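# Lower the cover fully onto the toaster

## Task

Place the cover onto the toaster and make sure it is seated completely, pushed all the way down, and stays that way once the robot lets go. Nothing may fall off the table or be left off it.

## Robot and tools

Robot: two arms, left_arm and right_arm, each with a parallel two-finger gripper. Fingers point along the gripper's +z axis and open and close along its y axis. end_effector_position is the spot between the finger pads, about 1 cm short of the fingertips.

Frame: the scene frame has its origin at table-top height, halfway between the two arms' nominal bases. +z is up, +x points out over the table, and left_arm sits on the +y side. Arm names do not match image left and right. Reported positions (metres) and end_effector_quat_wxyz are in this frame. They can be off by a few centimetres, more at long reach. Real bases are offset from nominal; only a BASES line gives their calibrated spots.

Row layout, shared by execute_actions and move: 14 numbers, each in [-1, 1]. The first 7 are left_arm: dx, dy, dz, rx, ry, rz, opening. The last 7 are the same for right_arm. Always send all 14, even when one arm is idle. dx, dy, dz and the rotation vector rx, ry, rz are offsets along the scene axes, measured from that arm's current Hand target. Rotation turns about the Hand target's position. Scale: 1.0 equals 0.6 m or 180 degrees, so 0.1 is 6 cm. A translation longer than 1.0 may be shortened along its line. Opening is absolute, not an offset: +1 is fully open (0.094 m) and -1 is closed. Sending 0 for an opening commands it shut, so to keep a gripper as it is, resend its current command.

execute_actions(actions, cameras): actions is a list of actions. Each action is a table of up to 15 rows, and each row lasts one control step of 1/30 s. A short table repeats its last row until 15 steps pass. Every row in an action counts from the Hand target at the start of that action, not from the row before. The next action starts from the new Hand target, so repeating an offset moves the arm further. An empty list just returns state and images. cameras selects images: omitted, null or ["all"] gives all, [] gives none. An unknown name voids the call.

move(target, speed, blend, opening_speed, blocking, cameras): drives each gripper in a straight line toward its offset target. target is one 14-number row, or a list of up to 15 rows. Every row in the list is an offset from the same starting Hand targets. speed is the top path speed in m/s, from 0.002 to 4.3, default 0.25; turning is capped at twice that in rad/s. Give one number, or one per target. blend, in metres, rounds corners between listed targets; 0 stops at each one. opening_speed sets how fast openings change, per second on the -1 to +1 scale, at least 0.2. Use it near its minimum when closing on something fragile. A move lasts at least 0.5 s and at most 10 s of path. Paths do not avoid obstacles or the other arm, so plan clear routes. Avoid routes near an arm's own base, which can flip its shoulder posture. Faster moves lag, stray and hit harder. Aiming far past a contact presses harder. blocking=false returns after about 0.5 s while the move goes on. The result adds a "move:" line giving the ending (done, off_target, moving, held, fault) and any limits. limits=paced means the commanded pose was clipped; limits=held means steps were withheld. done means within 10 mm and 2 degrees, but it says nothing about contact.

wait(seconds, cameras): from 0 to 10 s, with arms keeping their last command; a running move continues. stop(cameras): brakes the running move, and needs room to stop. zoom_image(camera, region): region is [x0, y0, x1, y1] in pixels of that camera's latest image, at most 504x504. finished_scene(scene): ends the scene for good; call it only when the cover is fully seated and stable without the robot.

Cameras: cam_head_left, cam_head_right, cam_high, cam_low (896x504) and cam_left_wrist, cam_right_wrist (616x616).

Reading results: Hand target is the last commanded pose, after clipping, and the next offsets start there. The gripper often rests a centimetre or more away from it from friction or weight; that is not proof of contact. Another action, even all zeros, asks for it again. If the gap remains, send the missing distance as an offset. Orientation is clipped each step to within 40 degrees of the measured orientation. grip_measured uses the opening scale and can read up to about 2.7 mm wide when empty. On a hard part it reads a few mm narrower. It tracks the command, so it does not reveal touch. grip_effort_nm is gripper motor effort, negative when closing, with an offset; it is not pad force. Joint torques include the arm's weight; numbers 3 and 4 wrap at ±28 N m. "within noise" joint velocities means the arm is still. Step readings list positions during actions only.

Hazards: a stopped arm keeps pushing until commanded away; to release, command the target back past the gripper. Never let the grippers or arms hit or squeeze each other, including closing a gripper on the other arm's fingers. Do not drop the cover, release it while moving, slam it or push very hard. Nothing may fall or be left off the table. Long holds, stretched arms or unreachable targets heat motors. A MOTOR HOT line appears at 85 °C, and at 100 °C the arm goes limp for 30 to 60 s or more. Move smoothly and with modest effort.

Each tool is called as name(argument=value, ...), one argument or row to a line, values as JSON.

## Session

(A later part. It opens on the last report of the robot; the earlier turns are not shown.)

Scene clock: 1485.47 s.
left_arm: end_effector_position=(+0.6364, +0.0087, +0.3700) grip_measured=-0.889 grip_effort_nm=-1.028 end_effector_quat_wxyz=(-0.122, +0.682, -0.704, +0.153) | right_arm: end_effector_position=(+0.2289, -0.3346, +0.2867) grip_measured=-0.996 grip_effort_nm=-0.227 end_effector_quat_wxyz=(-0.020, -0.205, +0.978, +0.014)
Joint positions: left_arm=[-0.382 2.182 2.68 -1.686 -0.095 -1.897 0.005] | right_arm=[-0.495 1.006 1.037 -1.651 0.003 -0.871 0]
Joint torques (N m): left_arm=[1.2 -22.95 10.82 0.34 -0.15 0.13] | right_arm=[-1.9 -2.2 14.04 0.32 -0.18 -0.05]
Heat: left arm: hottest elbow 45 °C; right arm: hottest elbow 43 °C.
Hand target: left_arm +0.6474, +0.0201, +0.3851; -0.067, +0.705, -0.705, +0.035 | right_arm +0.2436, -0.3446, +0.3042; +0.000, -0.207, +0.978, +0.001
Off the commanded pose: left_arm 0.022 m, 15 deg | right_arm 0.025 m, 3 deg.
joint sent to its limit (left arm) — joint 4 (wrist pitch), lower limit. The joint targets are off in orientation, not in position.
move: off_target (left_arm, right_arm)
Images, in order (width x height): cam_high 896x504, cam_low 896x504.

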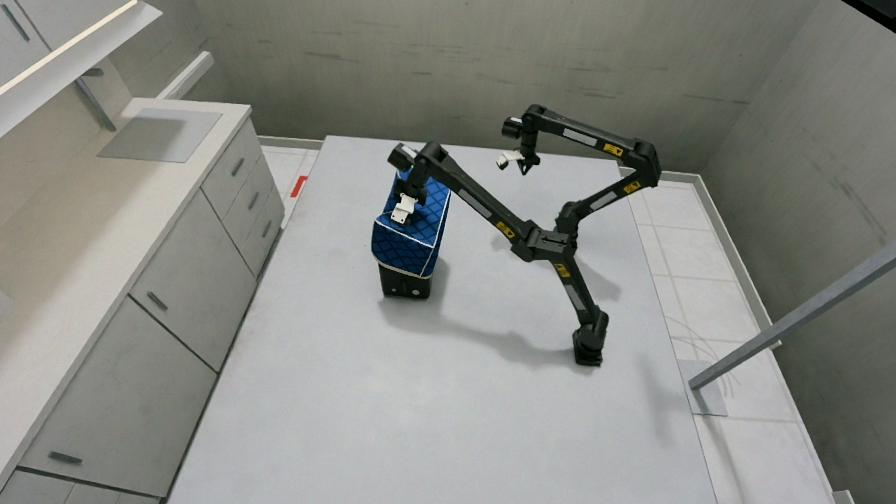

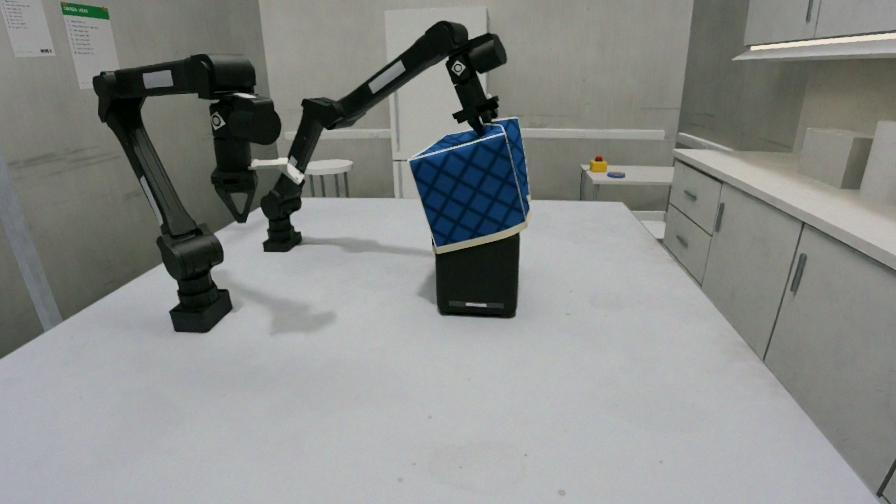

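Nearly on. Lower along an arc.

move(
  target=[
    [0.025,-0.01,-0.12,0,0,0,-1,0,0,0,0,0,0,-1],
  ],
  speed=0.08,
  cameras=["cam_low","cam_high","cam_head_left","cam_head_right"],
)

zoom_image(
  camera="cam_low",
  region=[280, 60, 600, 340],
)

Scene clock: 1490.10 s.
left_arm: end_effector_position=(+0.6456, +0.0055, +0.3400) grip_measured=-0.889 grip_effort_nm=-1.033 end_effector_quat_wxyz=(-0.114, +0.684, -0.708, +0.134) | right_arm: end_effector_position=(+0.2289, -0.3346, +0.2867) grip_measured=-0.996 grip_effort_nm=-0.227 end_effector_quat_wxyz=(-0.020, -0.205, +0.978, +0.014)
Joint positions: left_arm=[-0.382 2.227 2.684 -1.686 -0.096 -1.897 0.005] | right_arm=[-0.495 1.006 1.037 -1.651 0.003 -0.871 0]
Joint torques (N m): left_arm=[1.32 -20.07 8.61 0.29 -0.07 0.02] | right_arm=[-1.9 -2.32 14.05 0.31 -0.18 -0.05]
Heat: left arm: hottest elbow 44 °C; right arm: hottest elbow 43 °C.
Hand target: left_arm +0.6624, +0.0142, +0.3131; -0.067, +0.705, -0.706, +0.035 | right_arm +0.2436, -0.3446, +0.3042; +0.000, -0.207, +0.978, +0.001
Off the commanded pose: left_arm 0.033 m, 13 deg | right_arm 0.025 m, 3 deg.
joint sent to its limit (left arm) — joint 4 (wrist pitch), lower limit. The joint targets are off in orientation, not in position.
move: off_target (left_arm, right_arm)
Images, in order (width x height): cam_head_left 896x504, cam_head_right 896x504, cam_high 896x504, cam_low 896x504.

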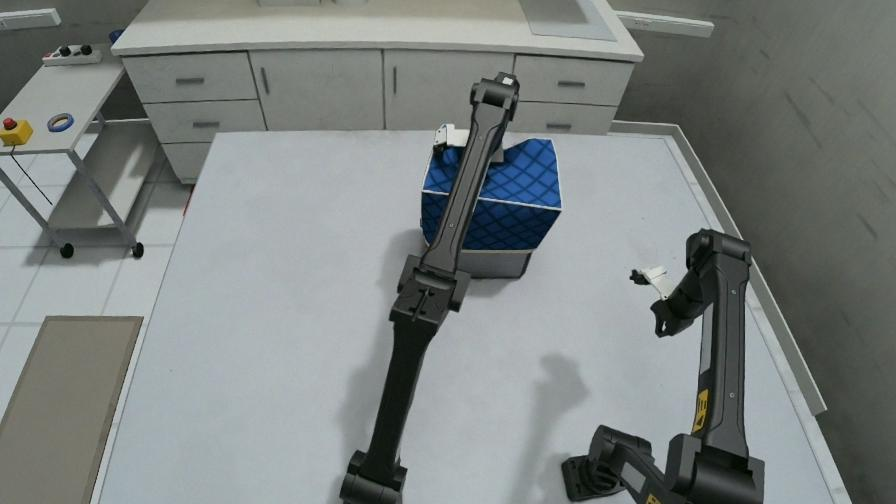

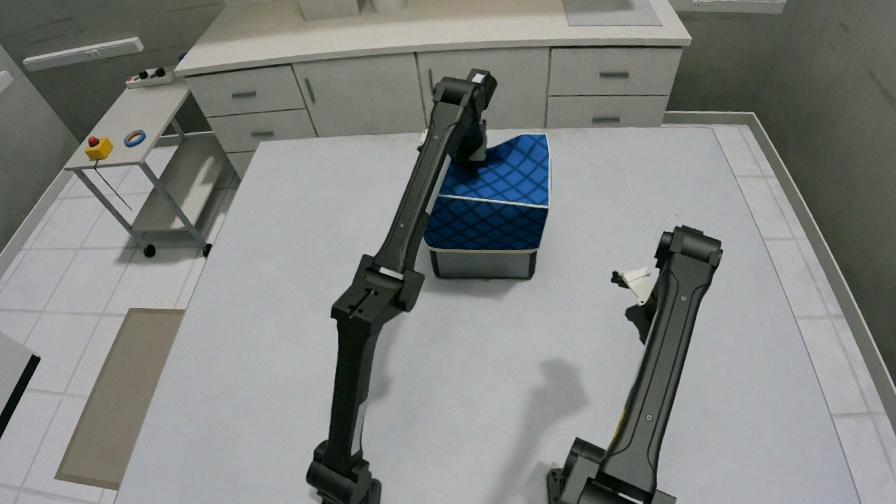

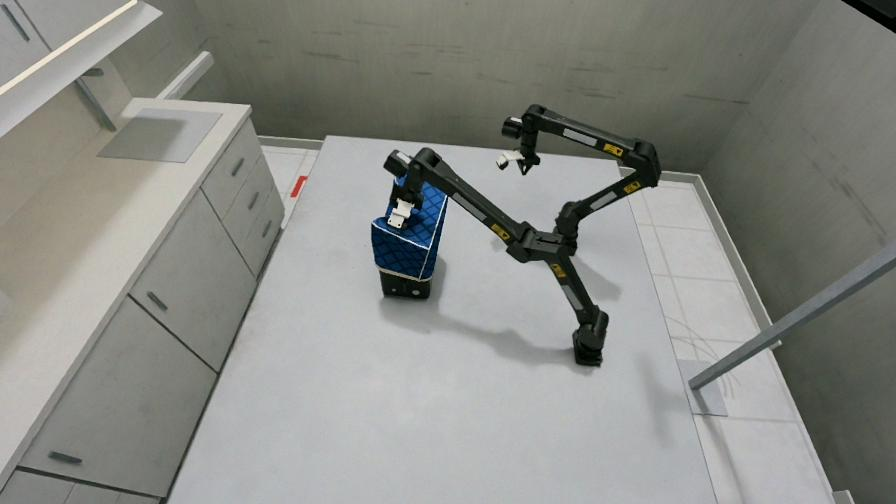

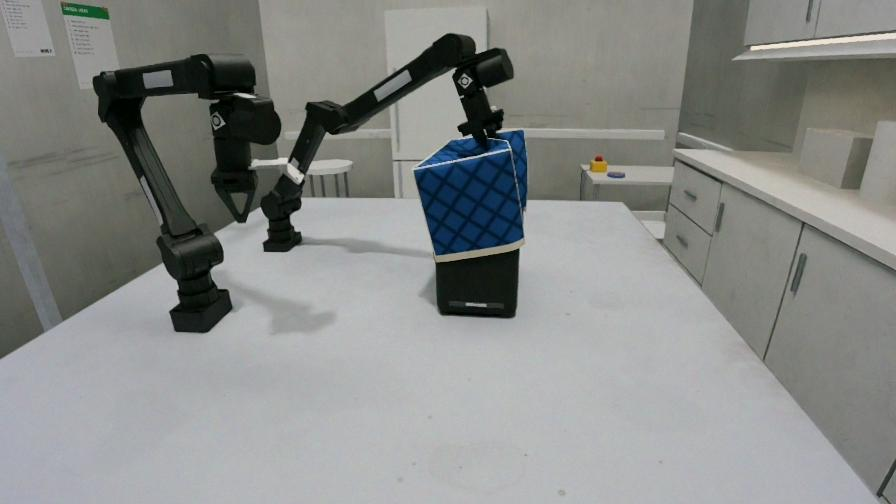

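Scaled by 1.575.

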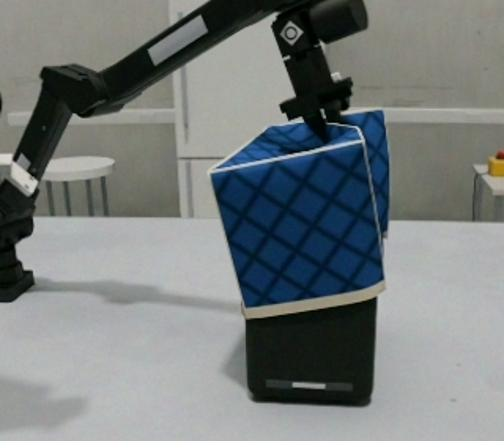

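move(
  target=[
    [-0.01,-0.02,-0.12,0,0,0,-1,0,0,0,0,0,0,-1],
  ],
  speed=0.08,
  cameras=["cam_low","cam_high","cam_head_left","cam_head_right"],
)

zoom_image(
  camera="cam_low",
  region=[280, 60, 600, 340],
)

Scene clock: 1495.53 s.
left_arm: end_effector_position=(+0.6458, +0.0058, +0.3134) grip_measured=-0.889 grip_effort_nm=-1.023 end_effector_quat_wxyz=(-0.103, +0.695, -0.703, +0.111) | right_arm: end_effector_position=(+0.2289, -0.3346, +0.2867) grip_measured=-0.996 grip_effort_nm=-0.227 end_effector_quat_wxyz=(-0.020, -0.205, +0.978, +0.014)
Joint positions: left_arm=[-0.382 2.243 2.647 -1.686 -0.098 -1.921 0.005] | right_arm=[-0.495 1.006 1.037 -1.651 0.003 -0.871 0]
Joint torques (N m): left_arm=[-0.03 -18.08 4.66 0.16 -0.07 -0.04] | right_arm=[-1.9 -2.2 14.06 0.29 -0.18 -0.06]
Heat: left arm: hottest elbow 44 °C; right arm: hottest elbow 44 °C.
Hand target: left_arm +0.6564, +0.0022, +0.2408; -0.067, +0.705, -0.706, +0.034 | right_arm +0.2436, -0.3446, +0.3042; +0.000, -0.207, +0.978, +0.001
Off the commanded pose: left_arm 0.073 m, 10 deg | right_arm 0.025 m, 3 deg.
joint sent to its limit (left arm) — joint 4 (wrist pitch), lower limit. The joint targets are off in position and orientation.
move: off_target (left_arm, right_arm)
Images, in order (width x height): cam_head_left 896x504, cam_head_right 896x504, cam_high 896x504, cam_low 896x504.

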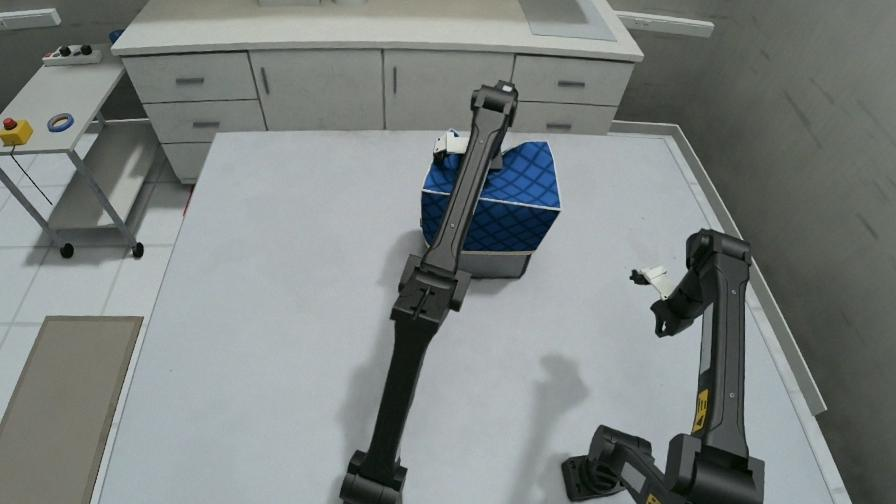

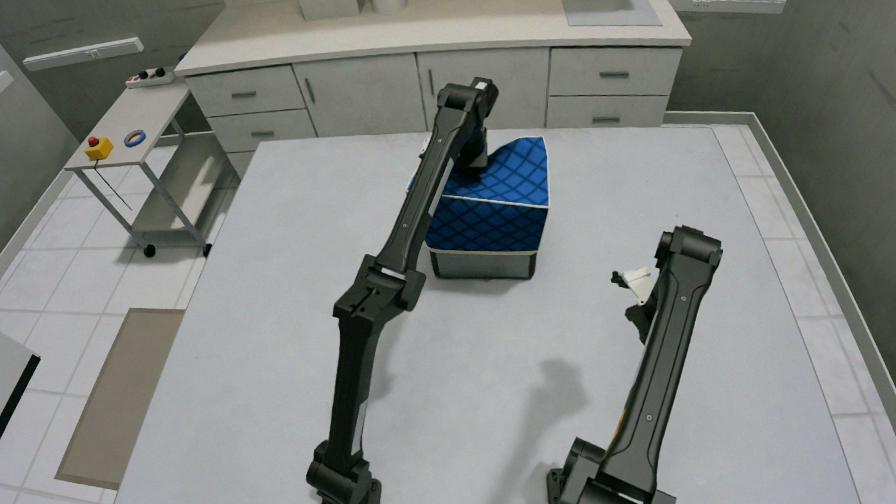

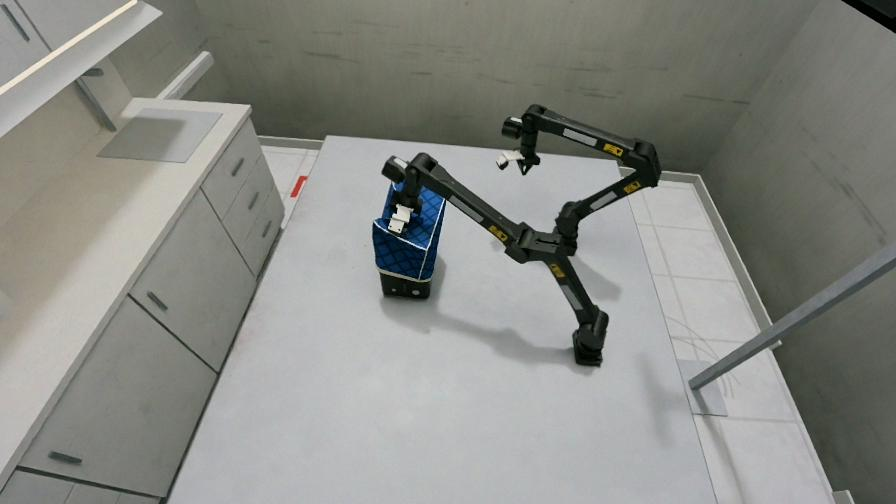

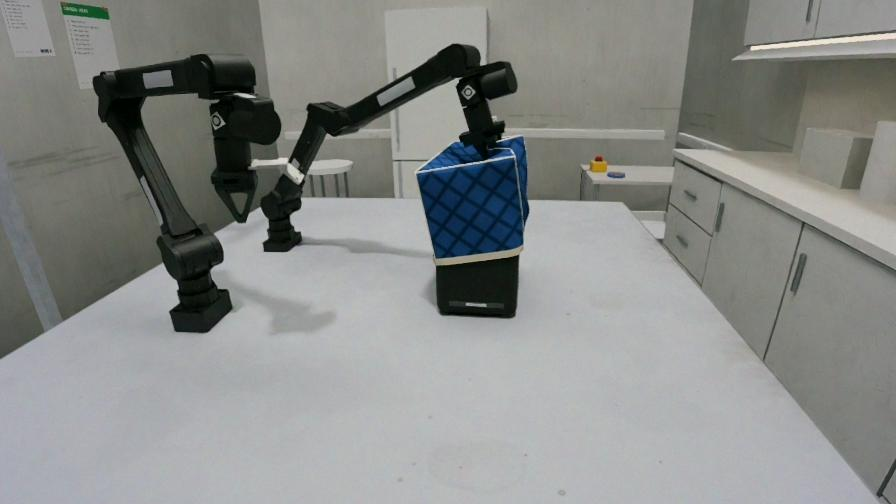

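Scaled by 1.575.

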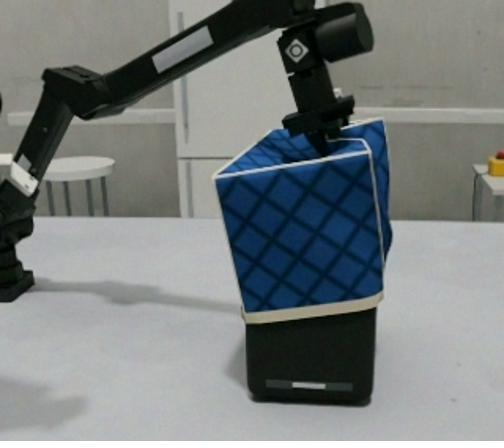

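zoom_image(
  camera="cam_high",
  region=[340, 130, 500, 310],
)

move(
  target=[
    [0,0,0,0,0,0,-1,0,0,0,0,0,0,-1],
  ],
  cameras=["cam_left_wrist"],
)

Scaled by 2.800.

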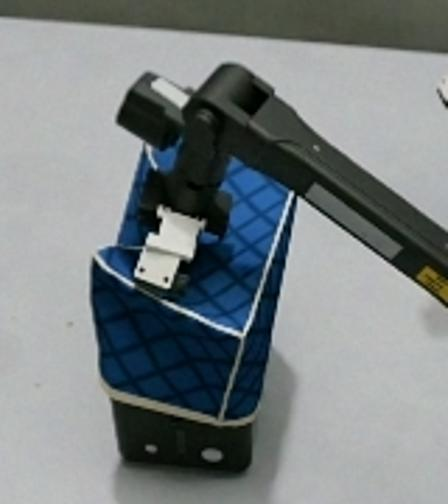

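Scene clock: 1500.87 s.
left_arm: end_effector_position=(+0.6454, +0.0067, +0.3107) grip_measured=-0.889 grip_effort_nm=-1.028 end_effector_quat_wxyz=(-0.103, +0.696, -0.702, +0.108) | right_arm: end_effector_position=(+0.2289, -0.3346, +0.2867) grip_measured=-0.996 grip_effort_nm=-0.222 end_effector_quat_wxyz=(-0.020, -0.205, +0.978, +0.014)
Joint positions: left_arm=[-0.382 2.242 2.64 -1.686 -0.102 -1.924 0.005] | right_arm=[-0.495 1.006 1.037 -1.651 0.003 -0.871 0]
Joint torques (N m): left_arm=[-0.15 -17.73 5.12 0.35 0.09 -0.01] | right_arm=[-1.96 -2.32 14.06 0.28 -0.18 -0.05]
Heat: left arm: hottest elbow 43 °C; right arm: hottest elbow 44 °C.
Hand target: left_arm +0.6564, +0.0022, +0.2411; -0.067, +0.705, -0.705, +0.035 | right_arm +0.2436, -0.3446, +0.3042; +0.000, -0.207, +0.978, +0.001
Off the commanded pose: left_arm 0.071 m, 9 deg | right_arm 0.025 m, 3 deg.
joint sent to its limit (left arm) — joint 4 (wrist pitch), lower limit. The joint targets are off in position and orientation.
move: off_target (left_arm, right_arm)
Images, in order (width x height): cam_left_wrist 616x616.

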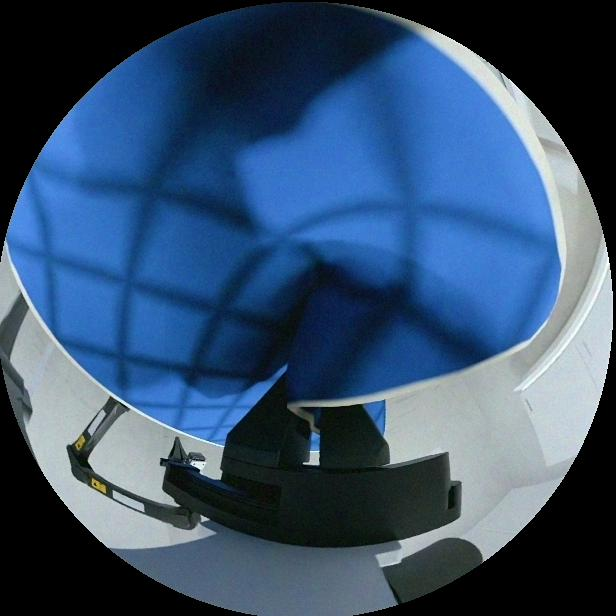

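move(
  target=[
    [-0.015,0,0.12,0,0,0,-1,0,0,0,0,0,0,-1],
    [-0.015,0,0.12,0,0,0,0.6,0,0,0,0,0,0,-1],
    [-0.02,0,0.32,0,0,0,0.6,0,0,0,0,0,0,-1],
  ],
  speed=0.08,
  opening_speed=0.8,
)

zoom_image(
  camera="cam_low",
  region=[280, 60, 600, 340],
)

zoom_image(
  camera="cam_high",
  region=[340, 130, 500, 310],
)

Scene clock: 1512.10 s.
left_arm: end_effector_position=(+0.6501, +0.0044, +0.3986) grip_measured=+0.598 grip_effort_nm=0.095 end_effector_quat_wxyz=(-0.142, +0.684, -0.688, +0.196) | right_arm: end_effector_position=(+0.2289, -0.3346, +0.2867) grip_measured=-0.996 grip_effort_nm=-0.227 end_effector_quat_wxyz=(-0.020, -0.205, +0.978, +0.014)
Joint positions: left_arm=[-0.382 2.227 2.821 -1.686 -0.101 -1.916 0.075] | right_arm=[-0.495 1.006 1.037 -1.651 0.003 -0.871 0]
Joint torques (N m): left_arm=[-0.85 -26.17 9.72 0.55 -0.24 0.18] | right_arm=[-1.79 -2.32 14.05 0.28 -0.18 -0.05]
Heat: left arm: hottest elbow 41 °C; right arm: hottest elbow 44 °C.
Hand target: left_arm +0.6443, +0.0020, +0.4330; -0.067, +0.705, -0.706, +0.034 | right_arm +0.2436, -0.3446, +0.3042; +0.000, -0.207, +0.978, +0.001
Off the commanded pose: left_arm 0.035 m, 21 deg | right_arm 0.025 m, 3 deg.
joint sent to its limit (left arm) — joint 4 (wrist pitch), lower limit. The joint targets are off in orientation, not in position.
move: off_target (left_arm, right_arm); target 2's new opening was sent with left_arm's hand 0.006 m and 10 deg from that target

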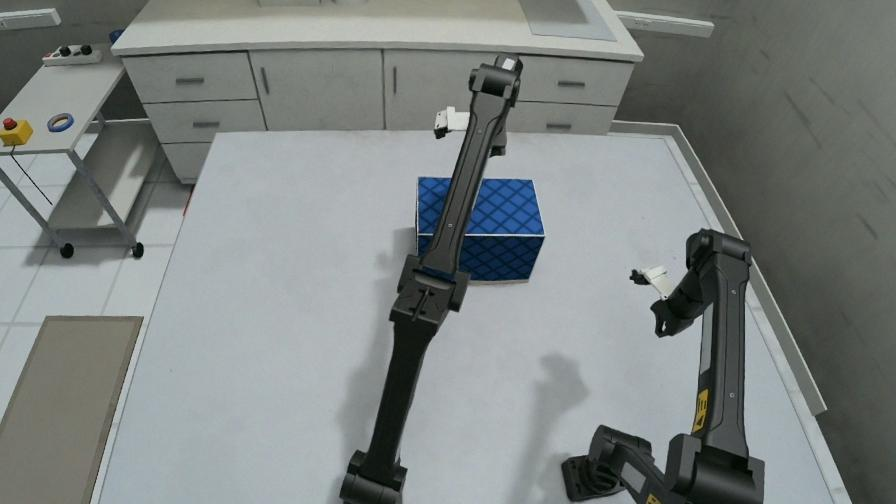

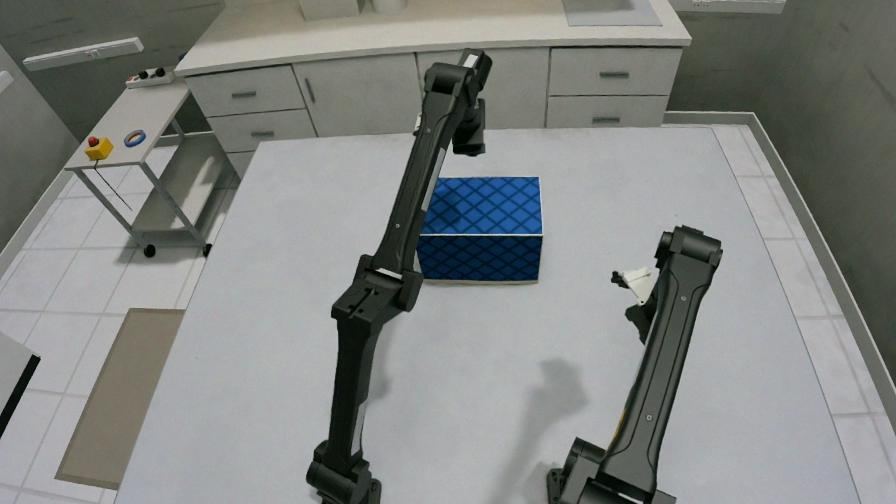

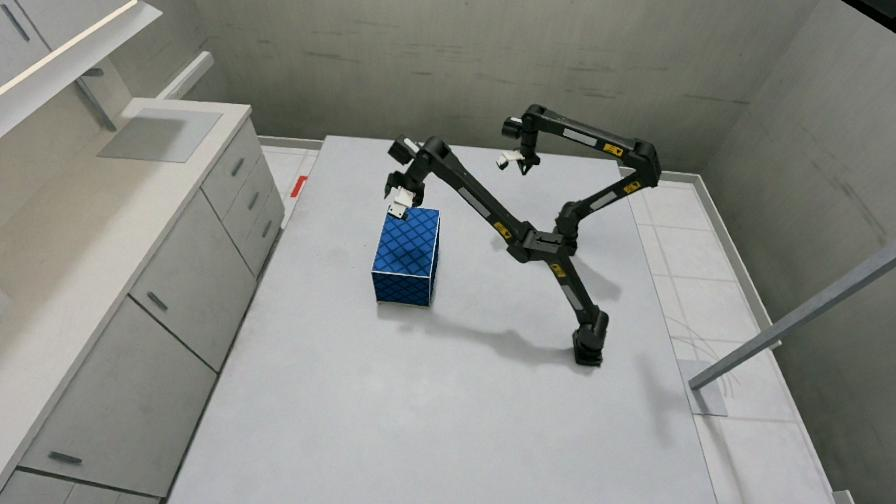

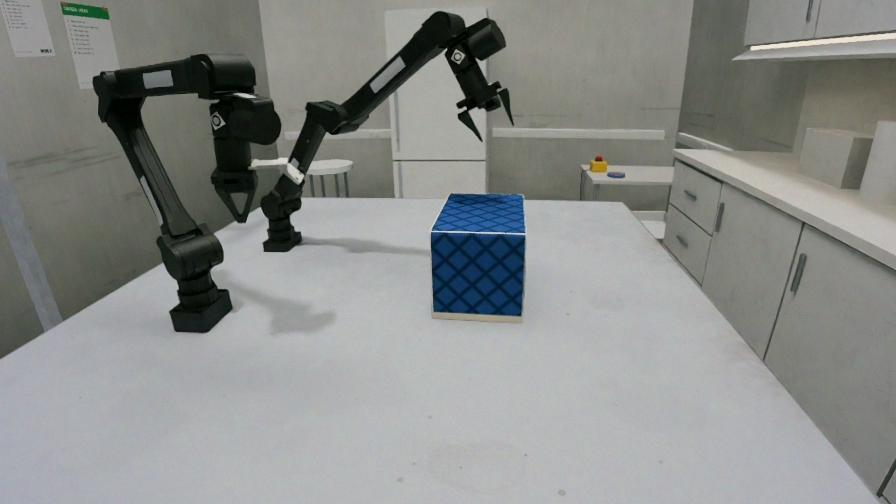

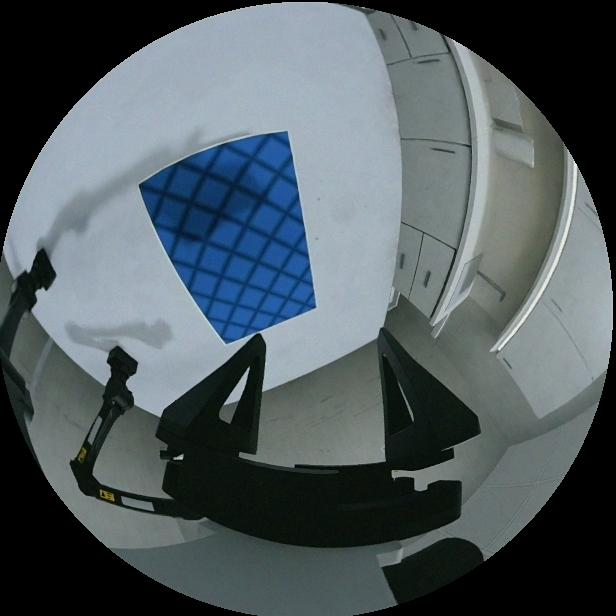

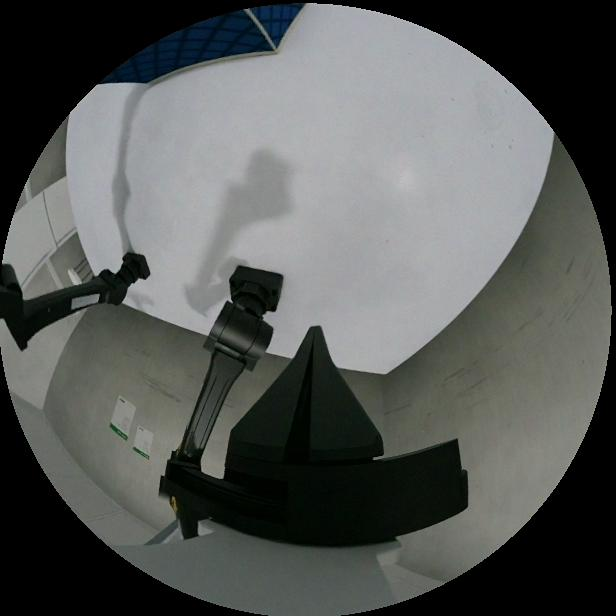

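Scaled by 1.575.

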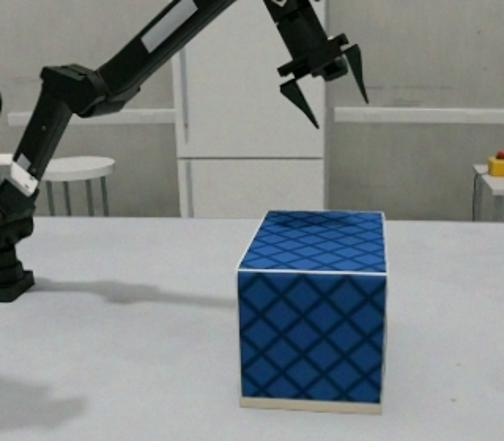

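Scaled by 2.800.

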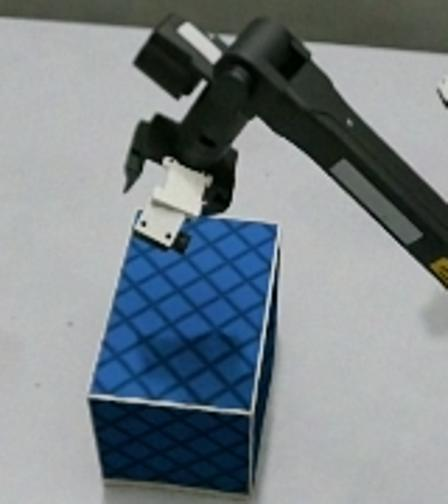

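finished_scene(
  scene=1,
)

The scene is finished: the task was done.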